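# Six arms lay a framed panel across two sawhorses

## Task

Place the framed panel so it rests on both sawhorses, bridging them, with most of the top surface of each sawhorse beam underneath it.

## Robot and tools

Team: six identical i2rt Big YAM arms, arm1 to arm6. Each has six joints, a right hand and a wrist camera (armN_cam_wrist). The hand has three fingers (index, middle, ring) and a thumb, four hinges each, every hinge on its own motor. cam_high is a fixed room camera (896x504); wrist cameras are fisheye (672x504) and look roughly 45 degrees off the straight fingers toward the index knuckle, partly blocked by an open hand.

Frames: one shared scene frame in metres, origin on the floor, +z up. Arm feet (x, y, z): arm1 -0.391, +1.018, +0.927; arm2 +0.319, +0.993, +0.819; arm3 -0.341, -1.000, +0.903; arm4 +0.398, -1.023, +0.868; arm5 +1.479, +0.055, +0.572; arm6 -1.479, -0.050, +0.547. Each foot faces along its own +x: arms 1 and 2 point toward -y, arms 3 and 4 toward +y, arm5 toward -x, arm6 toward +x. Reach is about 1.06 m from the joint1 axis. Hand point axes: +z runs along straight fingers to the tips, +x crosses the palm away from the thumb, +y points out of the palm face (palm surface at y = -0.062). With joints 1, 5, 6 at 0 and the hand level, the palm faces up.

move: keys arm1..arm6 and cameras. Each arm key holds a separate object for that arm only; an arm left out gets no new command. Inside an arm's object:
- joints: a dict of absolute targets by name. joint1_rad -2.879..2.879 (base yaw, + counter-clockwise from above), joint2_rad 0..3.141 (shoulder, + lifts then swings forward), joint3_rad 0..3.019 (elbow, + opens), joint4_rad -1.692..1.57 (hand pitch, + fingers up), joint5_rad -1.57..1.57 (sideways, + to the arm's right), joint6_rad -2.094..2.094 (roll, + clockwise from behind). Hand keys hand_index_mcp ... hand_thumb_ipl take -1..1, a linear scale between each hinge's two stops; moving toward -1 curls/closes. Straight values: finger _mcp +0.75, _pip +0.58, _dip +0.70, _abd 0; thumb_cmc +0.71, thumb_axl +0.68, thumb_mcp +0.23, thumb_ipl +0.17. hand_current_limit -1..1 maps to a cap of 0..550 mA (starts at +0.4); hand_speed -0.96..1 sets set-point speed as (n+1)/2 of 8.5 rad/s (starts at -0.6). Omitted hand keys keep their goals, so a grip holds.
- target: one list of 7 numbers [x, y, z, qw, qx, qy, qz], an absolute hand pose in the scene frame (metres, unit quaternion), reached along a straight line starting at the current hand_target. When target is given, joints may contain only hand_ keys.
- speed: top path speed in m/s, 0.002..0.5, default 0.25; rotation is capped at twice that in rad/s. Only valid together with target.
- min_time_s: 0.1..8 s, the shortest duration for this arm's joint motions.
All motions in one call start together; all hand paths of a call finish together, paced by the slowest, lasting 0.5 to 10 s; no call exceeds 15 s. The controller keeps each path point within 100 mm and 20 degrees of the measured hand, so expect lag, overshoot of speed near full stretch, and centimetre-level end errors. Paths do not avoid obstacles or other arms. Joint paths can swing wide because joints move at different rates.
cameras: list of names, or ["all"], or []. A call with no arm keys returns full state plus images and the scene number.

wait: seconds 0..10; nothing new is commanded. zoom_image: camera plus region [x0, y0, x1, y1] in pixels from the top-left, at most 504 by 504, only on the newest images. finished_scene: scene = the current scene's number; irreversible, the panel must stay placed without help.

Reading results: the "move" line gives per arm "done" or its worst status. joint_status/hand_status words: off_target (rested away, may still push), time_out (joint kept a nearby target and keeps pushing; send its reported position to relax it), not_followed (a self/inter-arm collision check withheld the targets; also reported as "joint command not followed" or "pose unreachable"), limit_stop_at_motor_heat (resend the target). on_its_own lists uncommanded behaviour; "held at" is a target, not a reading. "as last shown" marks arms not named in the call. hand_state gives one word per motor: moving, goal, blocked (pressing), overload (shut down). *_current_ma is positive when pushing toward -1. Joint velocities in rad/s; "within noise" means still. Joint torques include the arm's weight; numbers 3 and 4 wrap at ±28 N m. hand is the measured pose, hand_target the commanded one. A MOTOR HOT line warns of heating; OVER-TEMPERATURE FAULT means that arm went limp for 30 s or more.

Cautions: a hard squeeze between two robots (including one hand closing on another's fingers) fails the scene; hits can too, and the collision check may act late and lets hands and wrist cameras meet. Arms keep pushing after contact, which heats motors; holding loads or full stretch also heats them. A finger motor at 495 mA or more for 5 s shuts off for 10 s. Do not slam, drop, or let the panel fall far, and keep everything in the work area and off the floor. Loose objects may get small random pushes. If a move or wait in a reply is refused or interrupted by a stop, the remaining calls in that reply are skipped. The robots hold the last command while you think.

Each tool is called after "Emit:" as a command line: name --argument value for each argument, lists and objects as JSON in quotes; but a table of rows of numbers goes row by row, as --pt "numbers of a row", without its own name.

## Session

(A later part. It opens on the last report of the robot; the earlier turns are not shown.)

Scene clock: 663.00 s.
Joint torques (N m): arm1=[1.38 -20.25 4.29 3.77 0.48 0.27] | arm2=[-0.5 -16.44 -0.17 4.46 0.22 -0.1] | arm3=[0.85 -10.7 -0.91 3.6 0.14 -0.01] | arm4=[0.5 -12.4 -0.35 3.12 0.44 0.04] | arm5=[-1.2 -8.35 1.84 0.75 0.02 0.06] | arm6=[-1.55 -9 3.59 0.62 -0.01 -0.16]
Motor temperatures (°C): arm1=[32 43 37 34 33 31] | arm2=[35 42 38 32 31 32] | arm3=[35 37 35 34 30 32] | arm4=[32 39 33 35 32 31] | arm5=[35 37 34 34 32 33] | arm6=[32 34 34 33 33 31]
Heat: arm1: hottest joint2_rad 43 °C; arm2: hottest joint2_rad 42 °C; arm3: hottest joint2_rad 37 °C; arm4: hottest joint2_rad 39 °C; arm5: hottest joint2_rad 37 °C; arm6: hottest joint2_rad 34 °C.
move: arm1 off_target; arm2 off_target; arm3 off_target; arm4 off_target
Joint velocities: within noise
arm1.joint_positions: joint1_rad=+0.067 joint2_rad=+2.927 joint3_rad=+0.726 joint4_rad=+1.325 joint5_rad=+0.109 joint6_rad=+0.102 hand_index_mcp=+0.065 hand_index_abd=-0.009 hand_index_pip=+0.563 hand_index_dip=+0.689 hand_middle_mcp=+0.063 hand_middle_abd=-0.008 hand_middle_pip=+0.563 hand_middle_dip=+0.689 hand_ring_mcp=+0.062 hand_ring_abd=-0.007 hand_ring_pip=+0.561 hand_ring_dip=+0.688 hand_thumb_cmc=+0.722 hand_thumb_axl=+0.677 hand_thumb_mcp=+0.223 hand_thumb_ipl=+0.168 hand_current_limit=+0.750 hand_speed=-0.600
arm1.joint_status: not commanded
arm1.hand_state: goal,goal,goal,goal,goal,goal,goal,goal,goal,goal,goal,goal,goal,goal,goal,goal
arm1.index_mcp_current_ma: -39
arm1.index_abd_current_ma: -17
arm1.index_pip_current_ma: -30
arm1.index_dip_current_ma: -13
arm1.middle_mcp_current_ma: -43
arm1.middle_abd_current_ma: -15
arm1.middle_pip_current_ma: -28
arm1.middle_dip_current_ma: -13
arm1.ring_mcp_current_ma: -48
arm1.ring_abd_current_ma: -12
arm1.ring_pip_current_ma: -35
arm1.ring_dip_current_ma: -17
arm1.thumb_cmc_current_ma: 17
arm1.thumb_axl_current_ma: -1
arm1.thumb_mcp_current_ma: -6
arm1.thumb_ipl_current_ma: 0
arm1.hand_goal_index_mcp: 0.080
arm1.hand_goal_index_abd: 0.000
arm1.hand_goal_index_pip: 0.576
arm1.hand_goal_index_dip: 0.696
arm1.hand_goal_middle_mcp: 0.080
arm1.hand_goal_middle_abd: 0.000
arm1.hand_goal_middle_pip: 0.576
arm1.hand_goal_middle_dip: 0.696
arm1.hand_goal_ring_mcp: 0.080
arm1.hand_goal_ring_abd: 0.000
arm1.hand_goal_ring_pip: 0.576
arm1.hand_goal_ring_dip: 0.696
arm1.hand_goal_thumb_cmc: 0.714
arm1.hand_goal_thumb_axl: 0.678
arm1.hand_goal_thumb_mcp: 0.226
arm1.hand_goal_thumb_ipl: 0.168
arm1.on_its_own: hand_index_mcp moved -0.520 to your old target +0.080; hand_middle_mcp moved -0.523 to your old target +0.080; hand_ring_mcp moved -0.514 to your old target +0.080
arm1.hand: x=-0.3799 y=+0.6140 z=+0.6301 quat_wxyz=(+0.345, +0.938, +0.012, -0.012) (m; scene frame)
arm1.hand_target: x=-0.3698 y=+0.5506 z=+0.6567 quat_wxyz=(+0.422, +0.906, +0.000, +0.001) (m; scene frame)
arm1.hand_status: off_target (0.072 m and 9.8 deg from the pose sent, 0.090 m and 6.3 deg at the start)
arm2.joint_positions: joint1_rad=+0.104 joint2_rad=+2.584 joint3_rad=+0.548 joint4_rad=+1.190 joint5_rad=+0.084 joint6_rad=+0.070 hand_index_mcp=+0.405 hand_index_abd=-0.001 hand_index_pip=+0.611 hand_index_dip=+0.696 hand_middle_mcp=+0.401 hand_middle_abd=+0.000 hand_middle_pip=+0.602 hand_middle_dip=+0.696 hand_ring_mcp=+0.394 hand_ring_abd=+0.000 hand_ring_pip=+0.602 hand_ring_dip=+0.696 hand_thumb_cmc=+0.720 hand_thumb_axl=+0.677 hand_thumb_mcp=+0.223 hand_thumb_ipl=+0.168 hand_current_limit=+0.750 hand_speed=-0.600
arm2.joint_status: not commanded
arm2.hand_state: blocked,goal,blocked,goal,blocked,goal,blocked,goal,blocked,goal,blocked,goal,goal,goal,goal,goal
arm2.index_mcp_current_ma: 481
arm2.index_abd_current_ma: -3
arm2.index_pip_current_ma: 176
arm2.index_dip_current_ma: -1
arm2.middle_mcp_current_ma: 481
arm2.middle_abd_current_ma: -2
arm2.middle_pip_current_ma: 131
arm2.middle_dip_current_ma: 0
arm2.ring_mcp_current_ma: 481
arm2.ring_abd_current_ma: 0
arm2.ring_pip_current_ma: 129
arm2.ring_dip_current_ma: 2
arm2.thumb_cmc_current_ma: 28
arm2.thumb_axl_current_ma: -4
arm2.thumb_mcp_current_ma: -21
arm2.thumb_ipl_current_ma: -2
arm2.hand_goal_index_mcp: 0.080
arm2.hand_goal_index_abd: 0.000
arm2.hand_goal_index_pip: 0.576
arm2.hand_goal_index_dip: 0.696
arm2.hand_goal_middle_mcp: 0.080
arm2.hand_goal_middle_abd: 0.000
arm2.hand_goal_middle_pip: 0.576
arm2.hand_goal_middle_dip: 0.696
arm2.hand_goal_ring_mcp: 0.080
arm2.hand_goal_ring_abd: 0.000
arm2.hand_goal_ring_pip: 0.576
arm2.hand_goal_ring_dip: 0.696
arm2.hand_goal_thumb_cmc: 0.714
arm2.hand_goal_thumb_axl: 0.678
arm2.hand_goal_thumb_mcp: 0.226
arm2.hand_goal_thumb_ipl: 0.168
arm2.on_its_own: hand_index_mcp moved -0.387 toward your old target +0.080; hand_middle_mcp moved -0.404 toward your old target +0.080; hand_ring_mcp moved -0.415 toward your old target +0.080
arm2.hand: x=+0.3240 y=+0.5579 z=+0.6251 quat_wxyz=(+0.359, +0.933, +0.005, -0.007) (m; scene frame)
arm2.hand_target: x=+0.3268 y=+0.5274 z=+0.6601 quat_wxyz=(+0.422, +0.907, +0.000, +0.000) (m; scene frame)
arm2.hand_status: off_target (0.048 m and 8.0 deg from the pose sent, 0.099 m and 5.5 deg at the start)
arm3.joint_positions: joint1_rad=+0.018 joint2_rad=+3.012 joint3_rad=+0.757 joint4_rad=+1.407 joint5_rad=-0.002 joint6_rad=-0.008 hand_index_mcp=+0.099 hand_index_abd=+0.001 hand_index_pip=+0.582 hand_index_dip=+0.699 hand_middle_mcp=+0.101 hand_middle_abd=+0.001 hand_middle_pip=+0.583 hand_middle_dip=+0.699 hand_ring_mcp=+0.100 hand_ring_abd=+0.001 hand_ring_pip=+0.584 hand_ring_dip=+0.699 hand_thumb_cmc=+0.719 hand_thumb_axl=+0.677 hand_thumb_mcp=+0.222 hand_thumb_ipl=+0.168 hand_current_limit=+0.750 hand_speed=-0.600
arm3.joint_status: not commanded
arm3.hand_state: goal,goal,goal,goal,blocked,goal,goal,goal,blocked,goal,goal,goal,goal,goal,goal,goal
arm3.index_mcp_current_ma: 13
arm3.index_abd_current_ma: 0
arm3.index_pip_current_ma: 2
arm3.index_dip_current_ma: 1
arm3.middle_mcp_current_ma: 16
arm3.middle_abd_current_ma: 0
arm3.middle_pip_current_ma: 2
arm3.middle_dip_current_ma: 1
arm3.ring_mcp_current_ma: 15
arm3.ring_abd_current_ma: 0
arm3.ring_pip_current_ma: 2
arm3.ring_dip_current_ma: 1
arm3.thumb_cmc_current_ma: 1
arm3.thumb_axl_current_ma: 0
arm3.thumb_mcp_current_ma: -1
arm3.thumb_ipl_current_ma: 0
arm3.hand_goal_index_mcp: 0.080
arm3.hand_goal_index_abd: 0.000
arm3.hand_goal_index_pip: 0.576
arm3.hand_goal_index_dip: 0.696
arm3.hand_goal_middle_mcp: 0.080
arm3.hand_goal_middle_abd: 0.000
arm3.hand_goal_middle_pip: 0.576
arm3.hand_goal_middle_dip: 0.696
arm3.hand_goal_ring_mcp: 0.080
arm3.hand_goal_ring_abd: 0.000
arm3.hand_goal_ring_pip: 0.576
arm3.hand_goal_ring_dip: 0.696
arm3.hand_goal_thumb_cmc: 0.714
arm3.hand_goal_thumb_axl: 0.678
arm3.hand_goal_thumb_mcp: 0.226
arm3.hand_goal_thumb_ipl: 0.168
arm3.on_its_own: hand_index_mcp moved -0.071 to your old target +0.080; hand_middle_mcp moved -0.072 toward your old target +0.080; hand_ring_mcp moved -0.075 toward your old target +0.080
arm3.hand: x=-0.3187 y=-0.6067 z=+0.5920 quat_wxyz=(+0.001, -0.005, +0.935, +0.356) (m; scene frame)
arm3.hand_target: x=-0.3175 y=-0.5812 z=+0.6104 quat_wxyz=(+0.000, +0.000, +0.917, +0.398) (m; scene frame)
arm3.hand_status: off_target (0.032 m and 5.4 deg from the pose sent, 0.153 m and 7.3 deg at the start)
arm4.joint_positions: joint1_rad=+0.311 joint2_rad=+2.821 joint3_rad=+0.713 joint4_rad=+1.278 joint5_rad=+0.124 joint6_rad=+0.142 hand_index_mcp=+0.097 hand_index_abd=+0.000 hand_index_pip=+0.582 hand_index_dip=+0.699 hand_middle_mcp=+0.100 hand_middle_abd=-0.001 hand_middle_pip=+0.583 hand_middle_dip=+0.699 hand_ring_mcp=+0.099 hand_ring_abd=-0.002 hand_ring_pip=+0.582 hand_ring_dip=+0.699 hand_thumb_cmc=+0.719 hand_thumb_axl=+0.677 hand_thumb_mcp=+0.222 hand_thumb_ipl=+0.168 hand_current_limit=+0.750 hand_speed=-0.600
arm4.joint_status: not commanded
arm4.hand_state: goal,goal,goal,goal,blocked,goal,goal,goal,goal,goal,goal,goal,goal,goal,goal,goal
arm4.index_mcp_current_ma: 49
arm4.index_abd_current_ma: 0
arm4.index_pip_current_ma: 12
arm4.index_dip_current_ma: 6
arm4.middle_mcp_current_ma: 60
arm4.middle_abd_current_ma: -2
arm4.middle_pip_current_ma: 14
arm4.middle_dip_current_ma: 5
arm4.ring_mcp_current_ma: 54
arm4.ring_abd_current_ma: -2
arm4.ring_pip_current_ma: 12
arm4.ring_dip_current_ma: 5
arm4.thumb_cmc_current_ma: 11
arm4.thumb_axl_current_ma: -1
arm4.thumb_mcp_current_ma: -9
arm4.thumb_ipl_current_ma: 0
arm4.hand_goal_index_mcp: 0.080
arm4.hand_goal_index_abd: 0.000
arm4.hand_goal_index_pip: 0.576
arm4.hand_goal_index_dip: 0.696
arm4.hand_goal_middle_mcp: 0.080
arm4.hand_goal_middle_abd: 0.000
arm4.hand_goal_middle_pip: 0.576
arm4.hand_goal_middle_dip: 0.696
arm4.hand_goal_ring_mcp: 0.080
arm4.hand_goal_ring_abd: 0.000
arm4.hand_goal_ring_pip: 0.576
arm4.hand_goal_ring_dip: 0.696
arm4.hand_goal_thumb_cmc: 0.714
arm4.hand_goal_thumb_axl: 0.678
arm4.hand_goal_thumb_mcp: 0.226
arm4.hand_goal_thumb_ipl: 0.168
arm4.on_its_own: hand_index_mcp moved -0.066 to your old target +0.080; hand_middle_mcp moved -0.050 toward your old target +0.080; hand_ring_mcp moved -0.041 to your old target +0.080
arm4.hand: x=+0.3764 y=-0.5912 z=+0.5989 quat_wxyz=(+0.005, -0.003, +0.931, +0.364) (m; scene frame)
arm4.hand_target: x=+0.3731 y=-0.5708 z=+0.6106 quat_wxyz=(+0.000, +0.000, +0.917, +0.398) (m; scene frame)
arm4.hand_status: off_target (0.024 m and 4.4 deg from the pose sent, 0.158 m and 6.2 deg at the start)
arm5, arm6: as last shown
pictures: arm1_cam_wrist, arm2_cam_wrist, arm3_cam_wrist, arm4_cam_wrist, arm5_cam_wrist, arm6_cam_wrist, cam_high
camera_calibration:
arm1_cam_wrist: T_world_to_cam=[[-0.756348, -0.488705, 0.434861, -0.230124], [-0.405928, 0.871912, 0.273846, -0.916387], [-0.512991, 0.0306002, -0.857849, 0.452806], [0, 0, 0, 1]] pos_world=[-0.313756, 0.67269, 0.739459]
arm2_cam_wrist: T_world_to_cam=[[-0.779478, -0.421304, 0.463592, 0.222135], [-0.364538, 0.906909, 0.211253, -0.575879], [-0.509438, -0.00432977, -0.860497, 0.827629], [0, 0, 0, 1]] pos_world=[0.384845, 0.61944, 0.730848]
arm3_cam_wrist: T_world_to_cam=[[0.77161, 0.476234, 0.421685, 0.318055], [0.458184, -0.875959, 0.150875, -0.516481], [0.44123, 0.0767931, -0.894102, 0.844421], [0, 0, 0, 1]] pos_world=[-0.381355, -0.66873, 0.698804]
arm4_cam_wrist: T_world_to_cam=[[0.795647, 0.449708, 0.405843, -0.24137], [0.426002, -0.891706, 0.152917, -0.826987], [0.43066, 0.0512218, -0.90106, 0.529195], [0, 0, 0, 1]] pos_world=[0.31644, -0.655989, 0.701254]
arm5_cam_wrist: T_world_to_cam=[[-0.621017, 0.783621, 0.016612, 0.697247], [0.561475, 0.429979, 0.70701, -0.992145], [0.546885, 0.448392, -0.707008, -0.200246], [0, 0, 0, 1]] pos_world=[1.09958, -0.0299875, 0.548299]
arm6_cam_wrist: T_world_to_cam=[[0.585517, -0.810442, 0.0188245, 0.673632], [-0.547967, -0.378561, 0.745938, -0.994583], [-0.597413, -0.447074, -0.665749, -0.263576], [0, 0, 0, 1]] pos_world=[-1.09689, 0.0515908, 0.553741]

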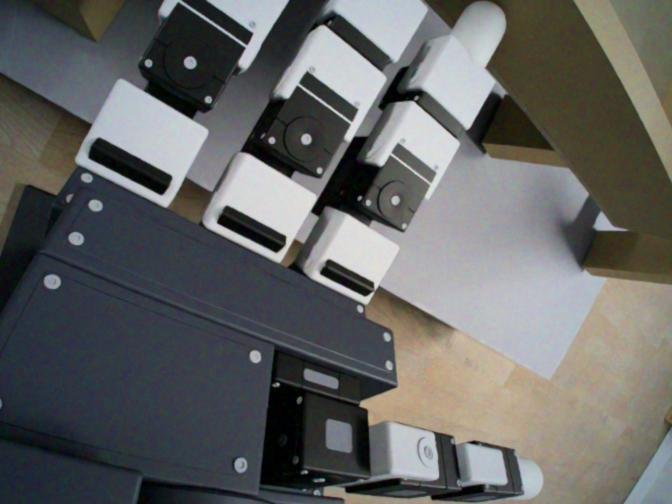

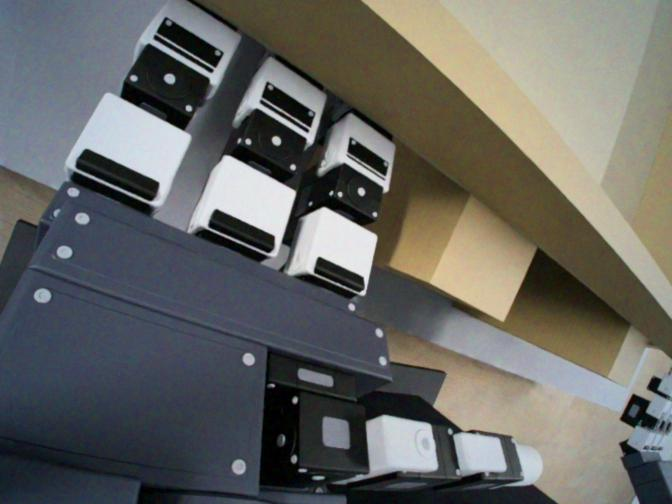

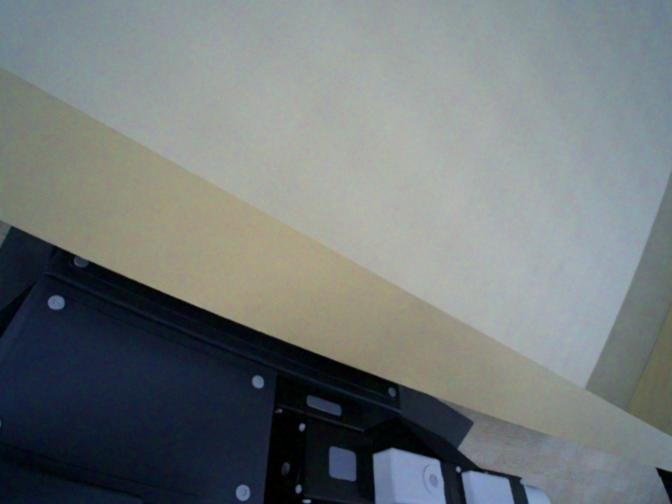

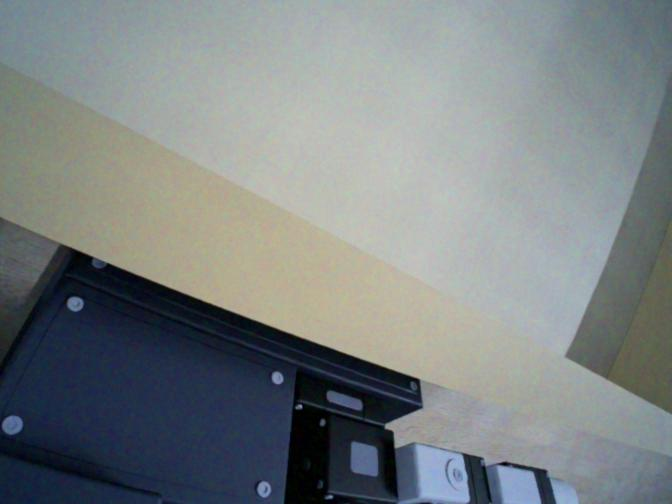

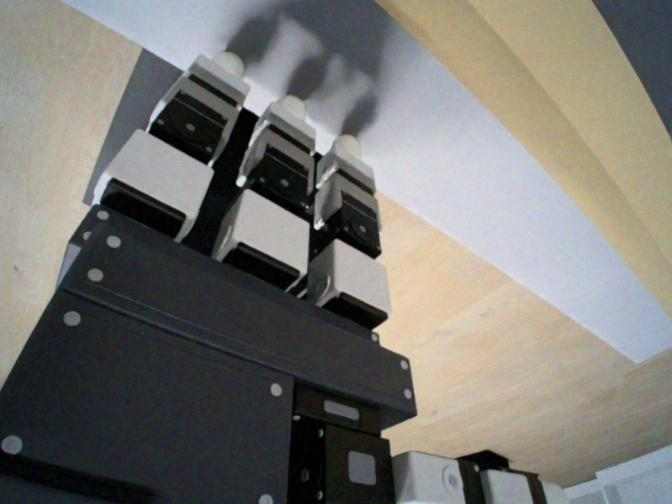

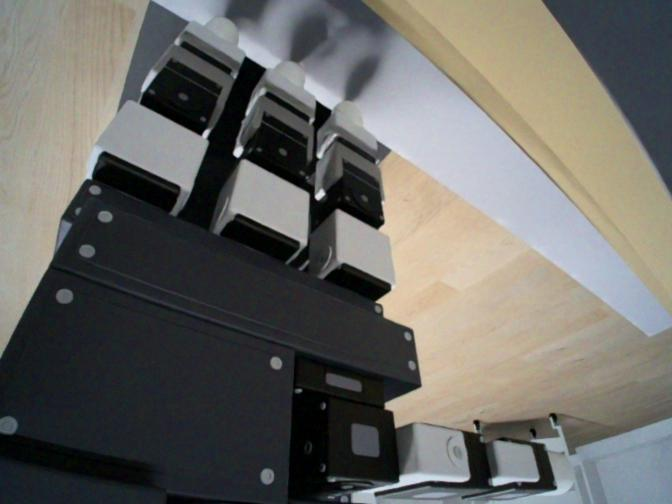

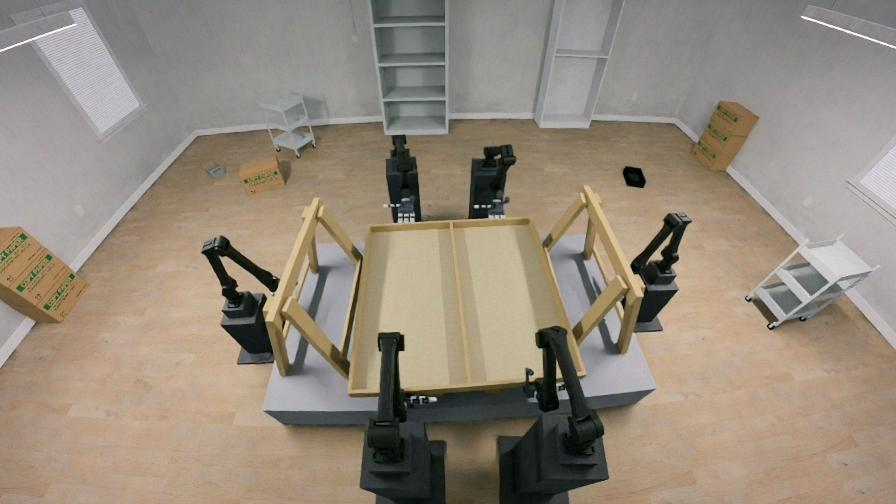

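Emit:
move --arm1 '{"target": [-0.37, 0.665, 0.64, 0.3584, 0.9336, 0, 0], "speed": 0.1, "joints": {"hand_index_mcp": 0.3, "hand_middle_mcp": 0.3, "hand_ring_mcp": 0.3}}' --arm2 '{"target": [0.327, 0.57, 0.57, 0.3827, 0.9239, 0, 0], "speed": 0.1, "joints": {"hand_index_mcp": 0.3, "hand_middle_mcp": 0.3, "hand_ring_mcp": 0.3}}' --arm3 '{"target": [-0.3175, -0.587, 0.572, 0, 0, 0.9239, 0.3827], "speed": 0.08}' --arm4 '{"target": [0.373, -0.575, 0.575, 0, 0, 0.9205, 0.3907], "speed": 0.08}' --cameras '["arm1_cam_wrist", "arm2_cam_wrist", "arm3_cam_wrist", "cam_high"]'

Scene clock: 684.63 s.
Joint torques (N m): arm1=[2.26 -12.34 -5.63 3.62 0.29 0.22] | arm2=[1.44 -13.16 -2.96 2.47 0.27 -0.05] | arm3=[0.97 -10.52 -1.44 2.02 0.18 0.03] | arm4=[0.73 -11.69 -1.43 2.73 0.42 0.12] | arm5=[-1.2 -8.41 1.84 0.73 0.02 0.05] | arm6=[-1.61 -9.05 3.6 0.64 -0.01 -0.16]
Motor temperatures (°C): arm1=[32 43 37 34 33 31] | arm2=[35 41 38 32 31 32] | arm3=[35 36 35 33 30 32] | arm4=[32 38 33 34 31 31] | arm5=[35 37 34 34 32 33] | arm6=[32 34 34 33 33 31]
Heat: arm1: hottest joint2_rad 43 °C; arm2: hottest joint2_rad 41 °C; arm3: hottest joint2_rad 36 °C; arm4: hottest joint2_rad 38 °C; arm5: hottest joint2_rad 37 °C; arm6: hottest joint2_rad 34 °C.
move: arm1 off_target; arm2 off_target; arm3 off_target; arm4 off_target
Joint velocities: within noise
arm1.joint_positions: joint1_rad=+0.149 joint2_rad=+2.986 joint3_rad=+0.687 joint4_rad=+1.495 joint5_rad=+0.161 joint6_rad=+0.193 hand_index_mcp=+0.309 hand_index_abd=-0.002 hand_index_pip=+0.576 hand_index_dip=+0.694 hand_middle_mcp=+0.310 hand_middle_abd=+0.003 hand_middle_pip=+0.576 hand_middle_dip=+0.694 hand_ring_mcp=+0.309 hand_ring_abd=+0.003 hand_ring_pip=+0.576 hand_ring_dip=+0.694 hand_thumb_cmc=+0.722 hand_thumb_axl=+0.677 hand_thumb_mcp=+0.224 hand_thumb_ipl=+0.168 hand_current_limit=+0.750 hand_speed=-0.600
arm1.joint_status: all done
arm1.hand_state: goal,goal,goal,goal,goal,goal,goal,goal,goal,goal,goal,goal,goal,goal,goal,goal
arm1.index_mcp_current_ma: 21
arm1.index_abd_current_ma: -3
arm1.index_pip_current_ma: 0
arm1.index_dip_current_ma: -3
arm1.middle_mcp_current_ma: 22
arm1.middle_abd_current_ma: 4
arm1.middle_pip_current_ma: 0
arm1.middle_dip_current_ma: -3
arm1.ring_mcp_current_ma: 19
arm1.ring_abd_current_ma: 4
arm1.ring_pip_current_ma: 0
arm1.ring_dip_current_ma: -3
arm1.thumb_cmc_current_ma: 18
arm1.thumb_axl_current_ma: -1
arm1.thumb_mcp_current_ma: -5
arm1.thumb_ipl_current_ma: 0
arm1.hand_goal_index_mcp: 0.300
arm1.hand_goal_index_abd: 0.000
arm1.hand_goal_index_pip: 0.576
arm1.hand_goal_index_dip: 0.696
arm1.hand_goal_middle_mcp: 0.300
arm1.hand_goal_middle_abd: 0.000
arm1.hand_goal_middle_pip: 0.576
arm1.hand_goal_middle_dip: 0.696
arm1.hand_goal_ring_mcp: 0.300
arm1.hand_goal_ring_abd: 0.000
arm1.hand_goal_ring_pip: 0.576
arm1.hand_goal_ring_dip: 0.696
arm1.hand_goal_thumb_cmc: 0.714
arm1.hand_goal_thumb_axl: 0.678
arm1.hand_goal_thumb_mcp: 0.226
arm1.hand_goal_thumb_ipl: 0.168
arm1.hand: x=-0.3684 y=+0.6369 z=+0.6475 quat_wxyz=(+0.382, +0.924, -0.004, +0.002) (m; scene frame)
arm1.hand_target: x=-0.3706 y=+0.6640 z=+0.6406 quat_wxyz=(+0.358, +0.934, +0.000, +0.000) (m; scene frame)
arm1.hand_status: off_target (0.029 m and 3.0 deg from the pose sent, 0.053 m and 2.5 deg at the start)
arm2.joint_positions: joint1_rad=+0.108 joint2_rad=+2.820 joint3_rad=+0.664 joint4_rad=+1.349 joint5_rad=+0.089 joint6_rad=+0.083 hand_index_mcp=+0.321 hand_index_abd=-0.001 hand_index_pip=+0.584 hand_index_dip=+0.696 hand_middle_mcp=+0.322 hand_middle_abd=+0.000 hand_middle_pip=+0.583 hand_middle_dip=+0.696 hand_ring_mcp=+0.324 hand_ring_abd=+0.000 hand_ring_pip=+0.583 hand_ring_dip=+0.696 hand_thumb_cmc=+0.720 hand_thumb_axl=+0.677 hand_thumb_mcp=+0.223 hand_thumb_ipl=+0.168 hand_current_limit=+0.750 hand_speed=-0.600
arm2.joint_status: hand_index_mcp off_target (ended at +0.321, target +0.300); hand_middle_mcp off_target (ended at +0.322, target +0.300); hand_ring_mcp off_target (ended at +0.324, target +0.300)
arm2.hand_state: blocked,goal,goal,goal,blocked,goal,goal,goal,blocked,goal,goal,goal,goal,goal,goal,goal
arm2.index_mcp_current_ma: 111
arm2.index_abd_current_ma: -3
arm2.index_pip_current_ma: 41
arm2.index_dip_current_ma: -1
arm2.middle_mcp_current_ma: 116
arm2.middle_abd_current_ma: -2
arm2.middle_pip_current_ma: 33
arm2.middle_dip_current_ma: 0
arm2.ring_mcp_current_ma: 125
arm2.ring_abd_current_ma: 0
arm2.ring_pip_current_ma: 36
arm2.ring_dip_current_ma: 2
arm2.thumb_cmc_current_ma: 28
arm2.thumb_axl_current_ma: -4
arm2.thumb_mcp_current_ma: -21
arm2.thumb_ipl_current_ma: -2
arm2.hand_goal_index_mcp: 0.300
arm2.hand_goal_index_abd: 0.000
arm2.hand_goal_index_pip: 0.576
arm2.hand_goal_index_dip: 0.696
arm2.hand_goal_middle_mcp: 0.300
arm2.hand_goal_middle_abd: 0.000
arm2.hand_goal_middle_pip: 0.576
arm2.hand_goal_middle_dip: 0.696
arm2.hand_goal_ring_mcp: 0.300
arm2.hand_goal_ring_abd: 0.000
arm2.hand_goal_ring_pip: 0.576
arm2.hand_goal_ring_dip: 0.696
arm2.hand_goal_thumb_cmc: 0.714
arm2.hand_goal_thumb_axl: 0.678
arm2.hand_goal_thumb_mcp: 0.226
arm2.hand_goal_thumb_ipl: 0.168
arm2.hand: x=+0.3222 y=+0.5693 z=+0.5691 quat_wxyz=(+0.377, +0.926, -0.001, -0.004) (m; scene frame)
arm2.hand_target: x=+0.3269 y=+0.5700 z=+0.5700 quat_wxyz=(+0.383, +0.924, +0.000, +0.000) (m; scene frame)
arm2.hand_status: done (0.005 m and 0.9 deg from the pose sent, 0.056 m and 3.1 deg at the start)
arm3.joint_positions: joint1_rad=+0.018 joint2_rad=+3.080 joint3_rad=+0.842 joint4_rad=+1.412 joint5_rad=-0.003 joint6_rad=-0.008 hand_index_mcp=+0.099 hand_index_abd=+0.001 hand_index_pip=+0.582 hand_index_dip=+0.699 hand_middle_mcp=+0.101 hand_middle_abd=+0.001 hand_middle_pip=+0.583 hand_middle_dip=+0.699 hand_ring_mcp=+0.100 hand_ring_abd=+0.001 hand_ring_pip=+0.584 hand_ring_dip=+0.699 hand_thumb_cmc=+0.719 hand_thumb_axl=+0.677 hand_thumb_mcp=+0.222 hand_thumb_ipl=+0.168 hand_current_limit=+0.750 hand_speed=-0.600
arm3.joint_status: not commanded
arm3.hand_state: goal,goal,goal,goal,blocked,goal,goal,goal,blocked,goal,goal,goal,goal,goal,goal,goal
arm3.index_mcp_current_ma: 13
arm3.index_abd_current_ma: 0
arm3.index_pip_current_ma: 2
arm3.index_dip_current_ma: 1
arm3.middle_mcp_current_ma: 16
arm3.middle_abd_current_ma: 0
arm3.middle_pip_current_ma: 2
arm3.middle_dip_current_ma: 1
arm3.ring_mcp_current_ma: 15
arm3.ring_abd_current_ma: 0
arm3.ring_pip_current_ma: 2
arm3.ring_dip_current_ma: 1
arm3.thumb_cmc_current_ma: 1
arm3.thumb_axl_current_ma: 0
arm3.thumb_mcp_current_ma: -1
arm3.thumb_ipl_current_ma: 0
arm3.hand_goal_index_mcp: 0.080
arm3.hand_goal_index_abd: 0.000
arm3.hand_goal_index_pip: 0.576
arm3.hand_goal_index_dip: 0.696
arm3.hand_goal_middle_mcp: 0.080
arm3.hand_goal_middle_abd: 0.000
arm3.hand_goal_middle_pip: 0.576
arm3.hand_goal_middle_dip: 0.696
arm3.hand_goal_ring_mcp: 0.080
arm3.hand_goal_ring_abd: 0.000
arm3.hand_goal_ring_pip: 0.576
arm3.hand_goal_ring_dip: 0.696
arm3.hand_goal_thumb_cmc: 0.714
arm3.hand_goal_thumb_axl: 0.678
arm3.hand_goal_thumb_mcp: 0.226
arm3.hand_goal_thumb_ipl: 0.168
arm3.hand: x=-0.3188 y=-0.6002 z=+0.5672 quat_wxyz=(+0.000, -0.005, +0.930, +0.367) (m; scene frame)
arm3.hand_target: x=-0.3175 y=-0.5871 z=+0.5723 quat_wxyz=(+0.000, +0.000, +0.924, +0.383) (m; scene frame)
arm3.hand_status: off_target (0.014 m and 2.1 deg from the pose sent, 0.028 m and 3.4 deg at the start)
arm4.joint_positions: joint1_rad=+0.311 joint2_rad=+2.899 joint3_rad=+0.800 joint4_rad=+1.290 joint5_rad=+0.125 joint6_rad=+0.139 hand_index_mcp=+0.097 hand_index_abd=+0.000 hand_index_pip=+0.582 hand_index_dip=+0.699 hand_middle_mcp=+0.100 hand_middle_abd=-0.001 hand_middle_pip=+0.583 hand_middle_dip=+0.699 hand_ring_mcp=+0.099 hand_ring_abd=-0.002 hand_ring_pip=+0.582 hand_ring_dip=+0.699 hand_thumb_cmc=+0.719 hand_thumb_axl=+0.677 hand_thumb_mcp=+0.222 hand_thumb_ipl=+0.168 hand_current_limit=+0.750 hand_speed=-0.600
arm4.joint_status: not commanded
arm4.hand_state: goal,goal,goal,goal,blocked,goal,goal,goal,goal,goal,goal,goal,goal,goal,goal,goal
arm4.index_mcp_current_ma: 49
arm4.index_abd_current_ma: 0
arm4.index_pip_current_ma: 12
arm4.index_dip_current_ma: 6
arm4.middle_mcp_current_ma: 60
arm4.middle_abd_current_ma: -2
arm4.middle_pip_current_ma: 14
arm4.middle_dip_current_ma: 5
arm4.ring_mcp_current_ma: 54
arm4.ring_abd_current_ma: -2
arm4.ring_pip_current_ma: 12
arm4.ring_dip_current_ma: 5
arm4.thumb_cmc_current_ma: 11
arm4.thumb_axl_current_ma: -1
arm4.thumb_mcp_current_ma: -9
arm4.thumb_ipl_current_ma: 0
arm4.hand_goal_index_mcp: 0.080
arm4.hand_goal_index_abd: 0.000
arm4.hand_goal_index_pip: 0.576
arm4.hand_goal_index_dip: 0.696
arm4.hand_goal_middle_mcp: 0.080
arm4.hand_goal_middle_abd: 0.000
arm4.hand_goal_middle_pip: 0.576
arm4.hand_goal_middle_dip: 0.696
arm4.hand_goal_ring_mcp: 0.080
arm4.hand_goal_ring_abd: 0.000
arm4.hand_goal_ring_pip: 0.576
arm4.hand_goal_ring_dip: 0.696
arm4.hand_goal_thumb_cmc: 0.714
arm4.hand_goal_thumb_axl: 0.678
arm4.hand_goal_thumb_mcp: 0.226
arm4.hand_goal_thumb_ipl: 0.168
arm4.hand: x=+0.3750 y=-0.5826 z=+0.5723 quat_wxyz=(+0.004, -0.003, +0.927, +0.374) (m; scene frame)
arm4.hand_target: x=+0.3730 y=-0.5752 z=+0.5751 quat_wxyz=(+0.000, +0.000, +0.921, +0.390) (m; scene frame)
arm4.hand_status: off_target (0.008 m and 2.2 deg from the pose sent, 0.029 m and 3.4 deg at the start)
arm5.joint_positions: joint1_rad=+0.204 joint2_rad=+1.832 joint3_rad=+0.503 joint4_rad=-0.245 joint5_rad=+0.015 joint6_rad=+0.177 hand_index_mcp=+0.755 hand_index_abd=+0.001 hand_index_pip=+0.573 hand_index_dip=+0.693 hand_middle_mcp=+0.755 hand_middle_abd=+0.001 hand_middle_pip=+0.573 hand_middle_dip=+0.694 hand_ring_mcp=+0.755 hand_ring_abd=+0.001 hand_ring_pip=+0.573 hand_ring_dip=+0.693 hand_thumb_cmc=+0.716 hand_thumb_axl=+0.677 hand_thumb_mcp=+0.224 hand_thumb_ipl=+0.168 hand_current_limit=+0.750 hand_speed=-0.600
arm5.joint_status: not commanded
arm5.hand_state: goal,goal,goal,goal,goal,goal,goal,goal,goal,goal,goal,goal,goal,goal,goal,goal
arm5.index_mcp_current_ma: 0
arm5.index_abd_current_ma: 0
arm5.index_pip_current_ma: -1
arm5.index_dip_current_ma: -1
arm5.middle_mcp_current_ma: 0
arm5.middle_abd_current_ma: 0
arm5.middle_pip_current_ma: -1
arm5.middle_dip_current_ma: -1
arm5.ring_mcp_current_ma: 0
arm5.ring_abd_current_ma: 0
arm5.ring_pip_current_ma: -2
arm5.ring_dip_current_ma: -2
arm5.thumb_cmc_current_ma: 1
arm5.thumb_axl_current_ma: 0
arm5.thumb_mcp_current_ma: -2
arm5.thumb_ipl_current_ma: 0
arm5.hand_goal_index_mcp: 0.754
arm5.hand_goal_index_abd: 0.000
arm5.hand_goal_index_pip: 0.576
arm5.hand_goal_index_dip: 0.696
arm5.hand_goal_middle_mcp: 0.754
arm5.hand_goal_middle_abd: 0.000
arm5.hand_goal_middle_pip: 0.576
arm5.hand_goal_middle_dip: 0.696
arm5.hand_goal_ring_mcp: 0.754
arm5.hand_goal_ring_abd: 0.000
arm5.hand_goal_ring_pip: 0.576
arm5.hand_goal_ring_dip: 0.696
arm5.hand_goal_thumb_cmc: 0.714
arm5.hand_goal_thumb_axl: 0.678
arm5.hand_goal_thumb_mcp: 0.226
arm5.hand_goal_thumb_ipl: 0.168
arm5.hand: x=+1.1226 y=+0.0317 z=+0.4313 quat_wxyz=(+0.003, -0.705, +0.709, -0.001) (m; scene frame)
arm5.hand_target: x=+1.1200 y=+0.0330 z=+0.4300 quat_wxyz=(+0.000, -0.707, +0.707, +0.000) (m; scene frame)
arm5.hand_status: not commanded
arm6.joint_positions: joint1_rad=+0.184 joint2_rad=+1.716 joint3_rad=+0.505 joint4_rad=-0.345 joint5_rad=+0.002 joint6_rad=+0.231 hand_index_mcp=+0.755 hand_index_abd=+0.000 hand_index_pip=+0.572 hand_index_dip=+0.693 hand_middle_mcp=+0.755 hand_middle_abd=+0.000 hand_middle_pip=+0.573 hand_middle_dip=+0.693 hand_ring_mcp=+0.755 hand_ring_abd=+0.000 hand_ring_pip=+0.573 hand_ring_dip=+0.693 hand_thumb_cmc=+0.716 hand_thumb_axl=+0.677 hand_thumb_mcp=+0.223 hand_thumb_ipl=+0.168 hand_current_limit=+0.750 hand_speed=-0.600
arm6.joint_status: not commanded
arm6.hand_state: goal,goal,goal,goal,goal,goal,goal,goal,goal,goal,goal,goal,goal,goal,goal,goal
arm6.index_mcp_current_ma: 0
arm6.index_abd_current_ma: 0
arm6.index_pip_current_ma: -1
arm6.index_dip_current_ma: -1
arm6.middle_mcp_current_ma: 0
arm6.middle_abd_current_ma: 0
arm6.middle_pip_current_ma: -1
arm6.middle_dip_current_ma: -1
arm6.ring_mcp_current_ma: 0
arm6.ring_abd_current_ma: 0
arm6.ring_pip_current_ma: -1
arm6.ring_dip_current_ma: 0
arm6.thumb_cmc_current_ma: 0
arm6.thumb_axl_current_ma: 0
arm6.thumb_mcp_current_ma: -1
arm6.thumb_ipl_current_ma: 0
arm6.hand_goal_index_mcp: 0.754
arm6.hand_goal_index_abd: 0.000
arm6.hand_goal_index_pip: 0.576
arm6.hand_goal_index_dip: 0.696
arm6.hand_goal_middle_mcp: 0.754
arm6.hand_goal_middle_abd: 0.000
arm6.hand_goal_middle_pip: 0.576
arm6.hand_goal_middle_dip: 0.696
arm6.hand_goal_ring_mcp: 0.754
arm6.hand_goal_ring_abd: 0.000
arm6.hand_goal_ring_pip: 0.576
arm6.hand_goal_ring_dip: 0.696
arm6.hand_goal_thumb_cmc: 0.714
arm6.hand_goal_thumb_axl: 0.678
arm6.hand_goal_thumb_mcp: 0.226
arm6.hand_goal_thumb_ipl: 0.168
arm6.hand: x=-1.1199 y=-0.0099 z=+0.4351 quat_wxyz=(+0.003, +0.707, +0.707, +0.001) (m; scene frame)
arm6.hand_target: x=-1.1200 y=-0.0130 z=+0.4302 quat_wxyz=(+0.000, +0.707, +0.707, +0.000) (m; scene frame)
arm6.hand_status: not commanded
pictures: arm1_cam_wrist, arm2_cam_wrist, arm3_cam_wrist, cam_high
camera_calibration:
arm1_cam_wrist: T_world_to_cam=[[-0.781607, -0.439744, 0.442398, -0.263068], [-0.398182, 0.897668, 0.188794, -0.894816], [-0.480147, -0.028592, -0.876722, 0.534963], [0, 0, 0, 1]] pos_world=[-0.305054, 0.702861, 0.75433]
arm2_cam_wrist: T_world_to_cam=[[-0.787541, -0.396585, 0.471698, 0.235535], [-0.358518, 0.917402, 0.172737, -0.56105], [-0.501242, -0.0330753, -0.864675, 0.794651], [0, 0, 0, 1]] pos_world=[0.38266, 0.634401, 0.672927]
arm3_cam_wrist: T_world_to_cam=[[0.771389, 0.466537, 0.432784, 0.313268], [0.458645, -0.879042, 0.130115, -0.497005], [0.441139, 0.0981253, -0.892058, 0.833419], [0, 0, 0, 1]] pos_world=[-0.381356, -0.664819, 0.672548]

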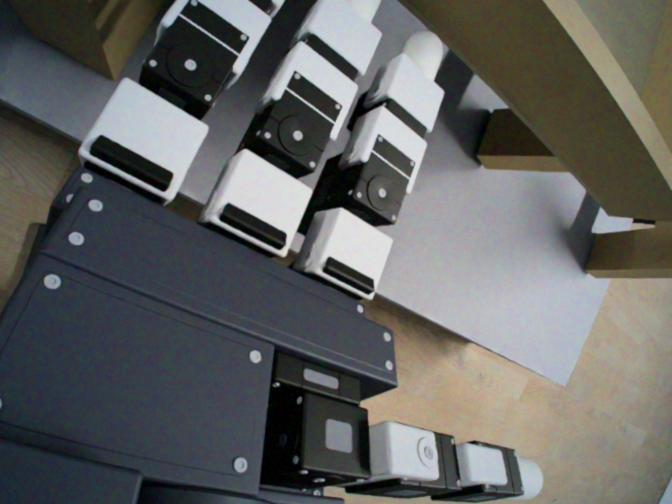

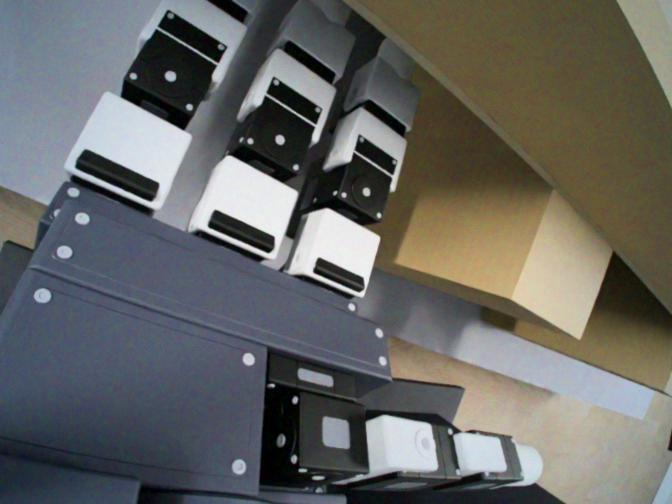

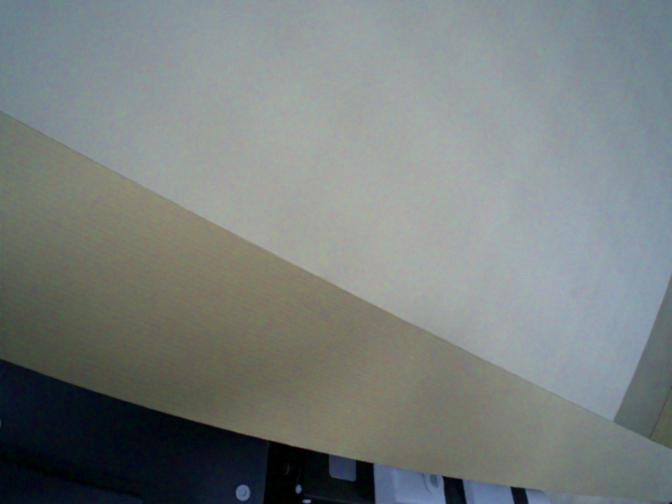

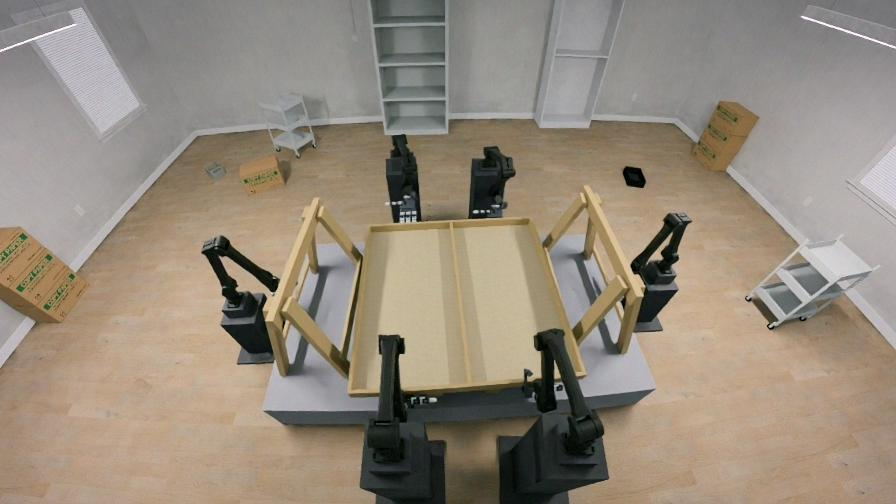

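Emit:
move --arm1 '{"target": [-0.367, 0.65, 0.565, 0.3827, 0.9239, 0, 0], "speed": 0.1, "joints": {"hand_index_mcp": 0.12, "hand_middle_mcp": 0.12, "hand_ring_mcp": 0.12}}' --arm2 '{"target": [0.327, 0.58, 0.56, 0.3827, 0.9239, 0, 0], "speed": 0.1, "joints": {"hand_index_mcp": 0.12, "hand_middle_mcp": 0.12, "hand_ring_mcp": 0.12}}' --arm3 '{"target": [-0.3175, -0.545, 0.57, 0, 0, 0.9239, 0.3827], "speed": 0.06}' --arm4 '{"target": [0.373, -0.54, 0.57, 0, 0, 0.9205, 0.3907], "speed": 0.06}' --cameras '["arm1_cam_wrist", "arm2_cam_wrist", "arm3_cam_wrist", "arm4_cam_wrist"]'

Scene clock: 701.33 s.
Joint torques (N m): arm1=[1.9 -13.51 -2.15 2.18 0.32 0.2] | arm2=[1.73 -12.4 -3.19 2.51 0.29 -0.05] | arm3=[1.08 -12.92 1.96 0.66 1.13 0.01] | arm4=[-0.26 -14.1 2.88 0.35 1.18 -0.05] | arm5=[-1.2 -8.35 1.83 0.75 0.02 0.05] | arm6=[-1.49 -9.05 3.62 0.64 -0.01 -0.16]
Motor temperatures (°C): arm1=[32 42 38 33 33 31] | arm2=[35 40 37 32 31 32] | arm3=[35 36 34 32 30 32] | arm4=[32 38 33 34 31 30] | arm5=[35 37 34 34 32 33] | arm6=[32 34 34 33 33 31]
Heat: arm1: hottest joint2_rad 42 °C; arm2: hottest joint2_rad 40 °C; arm3: hottest joint2_rad 36 °C; arm4: hottest joint2_rad 38 °C; arm5: hottest joint2_rad 37 °C; arm6: hottest joint2_rad 34 °C.
move: arm1 off_target; arm2 off_target; arm3 off_target; arm4 off_target
Joint velocities: within noise
arm1.joint_positions: joint1_rad=+0.171 joint2_rad=+3.123 joint3_rad=+0.850 joint4_rad=+1.420 joint5_rad=+0.182 joint6_rad=+0.221 hand_index_mcp=+0.143 hand_index_abd=-0.002 hand_index_pip=+0.576 hand_index_dip=+0.694 hand_middle_mcp=+0.143 hand_middle_abd=+0.003 hand_middle_pip=+0.576 hand_middle_dip=+0.694 hand_ring_mcp=+0.142 hand_ring_abd=+0.003 hand_ring_pip=+0.576 hand_ring_dip=+0.694 hand_thumb_cmc=+0.722 hand_thumb_axl=+0.677 hand_thumb_mcp=+0.224 hand_thumb_ipl=+0.168 hand_current_limit=+0.750 hand_speed=-0.600
arm1.joint_status: hand_index_mcp off_target (ended at +0.143, target +0.120); hand_middle_mcp off_target (ended at +0.143, target +0.120); hand_ring_mcp off_target (ended at +0.142, target +0.120)
arm1.hand_state: blocked,goal,goal,goal,blocked,goal,goal,goal,blocked,goal,goal,goal,goal,goal,goal,goal
arm1.index_mcp_current_ma: 64
arm1.index_abd_current_ma: -3
arm1.index_pip_current_ma: 0
arm1.index_dip_current_ma: -3
arm1.middle_mcp_current_ma: 65
arm1.middle_abd_current_ma: 4
arm1.middle_pip_current_ma: 0
arm1.middle_dip_current_ma: -3
arm1.ring_mcp_current_ma: 60
arm1.ring_abd_current_ma: 4
arm1.ring_pip_current_ma: 0
arm1.ring_dip_current_ma: -3
arm1.thumb_cmc_current_ma: 18
arm1.thumb_axl_current_ma: -1
arm1.thumb_mcp_current_ma: -5
arm1.thumb_ipl_current_ma: 0
arm1.hand_goal_index_mcp: 0.120
arm1.hand_goal_index_abd: 0.000
arm1.hand_goal_index_pip: 0.576
arm1.hand_goal_index_dip: 0.696
arm1.hand_goal_middle_mcp: 0.120
arm1.hand_goal_middle_abd: 0.000
arm1.hand_goal_middle_pip: 0.576
arm1.hand_goal_middle_dip: 0.696
arm1.hand_goal_ring_mcp: 0.120
arm1.hand_goal_ring_abd: 0.000
arm1.hand_goal_ring_pip: 0.576
arm1.hand_goal_ring_dip: 0.696
arm1.hand_goal_thumb_cmc: 0.714
arm1.hand_goal_thumb_axl: 0.678
arm1.hand_goal_thumb_mcp: 0.226
arm1.hand_goal_thumb_ipl: 0.168
arm1.hand: x=-0.3676 y=+0.6408 z=+0.5784 quat_wxyz=(+0.362, +0.932, -0.009, -0.004) (m; scene frame)
arm1.hand_target: x=-0.3670 y=+0.6495 z=+0.5664 quat_wxyz=(+0.350, +0.937, -0.008, -0.004) (m; scene frame)
arm1.hand_status: off_target (0.016 m and 2.8 deg from the pose sent, 0.084 m and 0.6 deg at the start; a joint's target at an end of its range on 29 of 46 steps)
arm2.joint_positions: joint1_rad=+0.113 joint2_rad=+2.864 joint3_rad=+0.674 joint4_rad=+1.386 joint5_rad=+0.092 joint6_rad=+0.087 hand_index_mcp=+0.142 hand_index_abd=-0.001 hand_index_pip=+0.584 hand_index_dip=+0.696 hand_middle_mcp=+0.143 hand_middle_abd=+0.000 hand_middle_pip=+0.582 hand_middle_dip=+0.696 hand_ring_mcp=+0.145 hand_ring_abd=+0.000 hand_ring_pip=+0.583 hand_ring_dip=+0.696 hand_thumb_cmc=+0.720 hand_thumb_axl=+0.677 hand_thumb_mcp=+0.223 hand_thumb_ipl=+0.168 hand_current_limit=+0.750 hand_speed=-0.600
arm2.joint_status: hand_index_mcp off_target (ended at +0.142, target +0.120); hand_middle_mcp off_target (ended at +0.143, target +0.120); hand_ring_mcp off_target (ended at +0.145, target +0.120)
arm2.hand_state: blocked,goal,goal,goal,blocked,goal,goal,goal,blocked,goal,goal,goal,goal,goal,goal,goal
arm2.index_mcp_current_ma: 116
arm2.index_abd_current_ma: -3
arm2.index_pip_current_ma: 38
arm2.index_dip_current_ma: -1
arm2.middle_mcp_current_ma: 121
arm2.middle_abd_current_ma: -2
arm2.middle_pip_current_ma: 31
arm2.middle_dip_current_ma: 0
arm2.ring_mcp_current_ma: 130
arm2.ring_abd_current_ma: 0
arm2.ring_pip_current_ma: 33
arm2.ring_dip_current_ma: 2
arm2.thumb_cmc_current_ma: 28
arm2.thumb_axl_current_ma: -4
arm2.thumb_mcp_current_ma: -21
arm2.thumb_ipl_current_ma: -2
arm2.hand_goal_index_mcp: 0.120
arm2.hand_goal_index_abd: 0.000
arm2.hand_goal_index_pip: 0.576
arm2.hand_goal_index_dip: 0.696
arm2.hand_goal_middle_mcp: 0.120
arm2.hand_goal_middle_abd: 0.000
arm2.hand_goal_middle_pip: 0.576
arm2.hand_goal_middle_dip: 0.696
arm2.hand_goal_ring_mcp: 0.120
arm2.hand_goal_ring_abd: 0.000
arm2.hand_goal_ring_pip: 0.576
arm2.hand_goal_ring_dip: 0.696
arm2.hand_goal_thumb_cmc: 0.714
arm2.hand_goal_thumb_axl: 0.678
arm2.hand_goal_thumb_mcp: 0.226
arm2.hand_goal_thumb_ipl: 0.168
arm2.hand: x=+0.3226 y=+0.5779 z=+0.5603 quat_wxyz=(+0.378, +0.926, -0.001, -0.004) (m; scene frame)
arm2.hand_target: x=+0.3270 y=+0.5800 z=+0.5600 quat_wxyz=(+0.382, +0.924, +0.000, +0.000) (m; scene frame)
arm2.hand_status: done (0.005 m and 0.7 deg from the pose sent, 0.015 m and 0.9 deg at the start)
arm3.joint_positions: joint1_rad=+0.018 joint2_rad=+3.053 joint3_rad=+0.848 joint4_rad=+1.328 joint5_rad=-0.026 joint6_rad=-0.008 hand_index_mcp=+0.099 hand_index_abd=+0.001 hand_index_pip=+0.582 hand_index_dip=+0.699 hand_middle_mcp=+0.101 hand_middle_abd=+0.001 hand_middle_pip=+0.583 hand_middle_dip=+0.699 hand_ring_mcp=+0.100 hand_ring_abd=+0.001 hand_ring_pip=+0.584 hand_ring_dip=+0.699 hand_thumb_cmc=+0.719 hand_thumb_axl=+0.677 hand_thumb_mcp=+0.222 hand_thumb_ipl=+0.168 hand_current_limit=+0.750 hand_speed=-0.600
arm3.joint_status: not commanded
arm3.hand_state: goal,goal,goal,goal,blocked,goal,goal,goal,blocked,goal,goal,goal,goal,goal,goal,goal
arm3.index_mcp_current_ma: 13
arm3.index_abd_current_ma: 0
arm3.index_pip_current_ma: 2
arm3.index_dip_current_ma: 1
arm3.middle_mcp_current_ma: 16
arm3.middle_abd_current_ma: 0
arm3.middle_pip_current_ma: 2
arm3.middle_dip_current_ma: 1
arm3.ring_mcp_current_ma: 15
arm3.ring_abd_current_ma: 0
arm3.ring_pip_current_ma: 2
arm3.ring_dip_current_ma: 1
arm3.thumb_cmc_current_ma: 1
arm3.thumb_axl_current_ma: 0
arm3.thumb_mcp_current_ma: -1
arm3.thumb_ipl_current_ma: 0
arm3.hand_goal_index_mcp: 0.080
arm3.hand_goal_index_abd: 0.000
arm3.hand_goal_index_pip: 0.576
arm3.hand_goal_index_dip: 0.696
arm3.hand_goal_middle_mcp: 0.080
arm3.hand_goal_middle_abd: 0.000
arm3.hand_goal_middle_pip: 0.576
arm3.hand_goal_middle_dip: 0.696
arm3.hand_goal_ring_mcp: 0.080
arm3.hand_goal_ring_abd: 0.000
arm3.hand_goal_ring_pip: 0.576
arm3.hand_goal_ring_dip: 0.696
arm3.hand_goal_thumb_cmc: 0.714
arm3.hand_goal_thumb_axl: 0.678
arm3.hand_goal_thumb_mcp: 0.226
arm3.hand_goal_thumb_ipl: 0.168
arm3.hand: x=-0.3228 y=-0.5955 z=+0.5578 quat_wxyz=(-0.010, -0.009, +0.939, +0.343) (m; scene frame)
arm3.hand_target: x=-0.3180 y=-0.5473 z=+0.5741 quat_wxyz=(-0.001, +0.000, +0.924, +0.383) (m; scene frame)
arm3.hand_status: off_target (0.052 m and 5.2 deg from the pose sent, 0.055 m and 2.1 deg at the start)
arm4.joint_positions: joint1_rad=+0.304 joint2_rad=+2.892 joint3_rad=+0.811 joint4_rad=+1.262 joint5_rad=+0.091 joint6_rad=+0.140 hand_index_mcp=+0.097 hand_index_abd=+0.000 hand_index_pip=+0.582 hand_index_dip=+0.699 hand_middle_mcp=+0.100 hand_middle_abd=-0.001 hand_middle_pip=+0.583 hand_middle_dip=+0.699 hand_ring_mcp=+0.099 hand_ring_abd=-0.002 hand_ring_pip=+0.582 hand_ring_dip=+0.699 hand_thumb_cmc=+0.719 hand_thumb_axl=+0.677 hand_thumb_mcp=+0.222 hand_thumb_ipl=+0.168 hand_current_limit=+0.750 hand_speed=-0.600
arm4.joint_status: not commanded
arm4.hand_state: goal,goal,goal,goal,blocked,goal,goal,goal,goal,goal,goal,goal,goal,goal,goal,goal
arm4.index_mcp_current_ma: 49
arm4.index_abd_current_ma: 0
arm4.index_pip_current_ma: 12
arm4.index_dip_current_ma: 6
arm4.middle_mcp_current_ma: 60
arm4.middle_abd_current_ma: -2
arm4.middle_pip_current_ma: 14
arm4.middle_dip_current_ma: 5
arm4.ring_mcp_current_ma: 54
arm4.ring_abd_current_ma: -2
arm4.ring_pip_current_ma: 12
arm4.ring_dip_current_ma: 5
arm4.thumb_cmc_current_ma: 11
arm4.thumb_axl_current_ma: -1
arm4.thumb_mcp_current_ma: -9
arm4.thumb_ipl_current_ma: 0
arm4.hand_goal_index_mcp: 0.080
arm4.hand_goal_index_abd: 0.000
arm4.hand_goal_index_pip: 0.576
arm4.hand_goal_index_dip: 0.696
arm4.hand_goal_middle_mcp: 0.080
arm4.hand_goal_middle_abd: 0.000
arm4.hand_goal_middle_pip: 0.576
arm4.hand_goal_middle_dip: 0.696
arm4.hand_goal_ring_mcp: 0.080
arm4.hand_goal_ring_abd: 0.000
arm4.hand_goal_ring_pip: 0.576
arm4.hand_goal_ring_dip: 0.696
arm4.hand_goal_thumb_cmc: 0.714
arm4.hand_goal_thumb_axl: 0.678
arm4.hand_goal_thumb_mcp: 0.226
arm4.hand_goal_thumb_ipl: 0.168
arm4.hand: x=+0.3712 y=-0.5778 z=+0.5680 quat_wxyz=(-0.010, -0.006, +0.930, +0.367) (m; scene frame)
arm4.hand_target: x=+0.3730 y=-0.5415 z=+0.5732 quat_wxyz=(+0.000, +0.000, +0.920, +0.391) (m; scene frame)
arm4.hand_status: off_target (0.038 m and 3.2 deg from the pose sent, 0.043 m and 2.2 deg at the start)
arm5, arm6: as last shown
pictures: arm1_cam_wrist, arm2_cam_wrist, arm3_cam_wrist, arm4_cam_wrist
camera_calibration:
arm1_cam_wrist: T_world_to_cam=[[-0.784316, -0.448204, 0.428908, -0.217943], [-0.384922, 0.893798, 0.230129, -0.90148], [-0.486502, 0.0153977, -0.873544, 0.442533], [0, 0, 0, 1]] pos_world=[-0.302642, 0.701244, 0.687506]
arm2_cam_wrist: T_world_to_cam=[[-0.787719, -0.395264, 0.472509, 0.242179], [-0.358683, 0.917875, 0.169861, -0.565897], [-0.500844, -0.0356786, -0.864802, 0.789006], [0, 0, 0, 1]] pos_world=[0.38296, 0.643297, 0.664026]
arm3_cam_wrist: T_world_to_cam=[[0.771092, 0.499559, 0.394788, 0.359035], [0.474401, -0.864306, 0.16709, -0.496598], [0.424689, 0.0584462, -0.903451, 0.803718], [0, 0, 0, 1]] pos_world=[-0.382593, -0.655546, 0.667353]
arm4_cam_wrist: T_world_to_cam=[[0.79762, 0.461108, 0.388821, -0.215188], [0.445239, -0.884996, 0.136174, -0.801805], [0.406896, 0.0645028, -0.911194, 0.52508], [0, 0, 0, 1]] pos_world=[0.31498, -0.644239, 0.671304]

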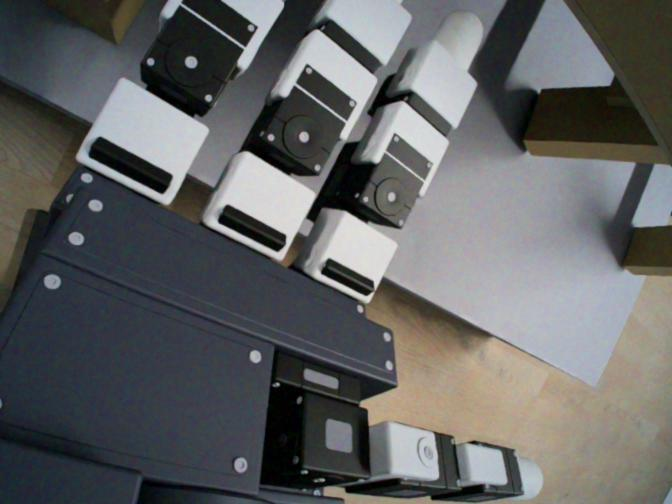

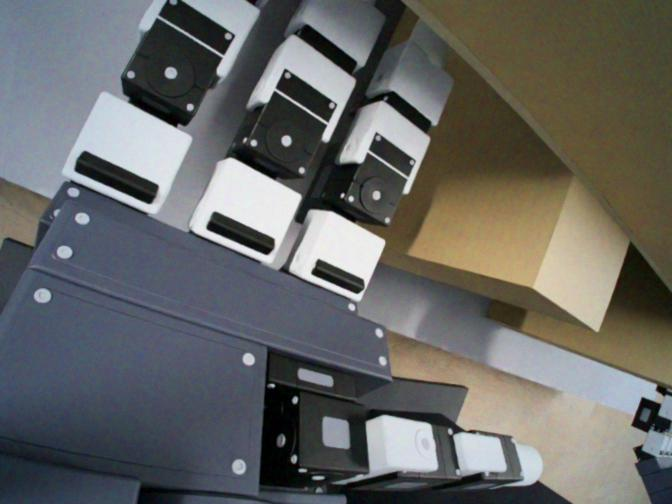

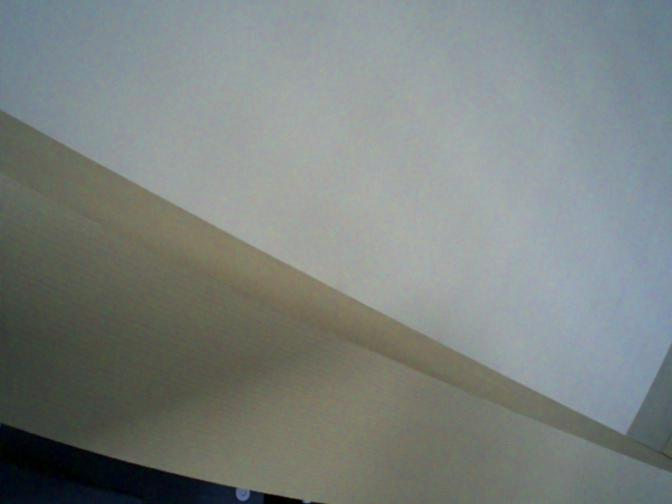

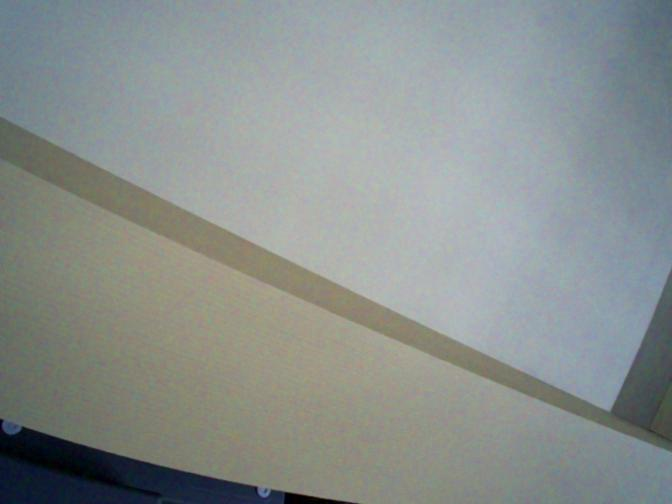

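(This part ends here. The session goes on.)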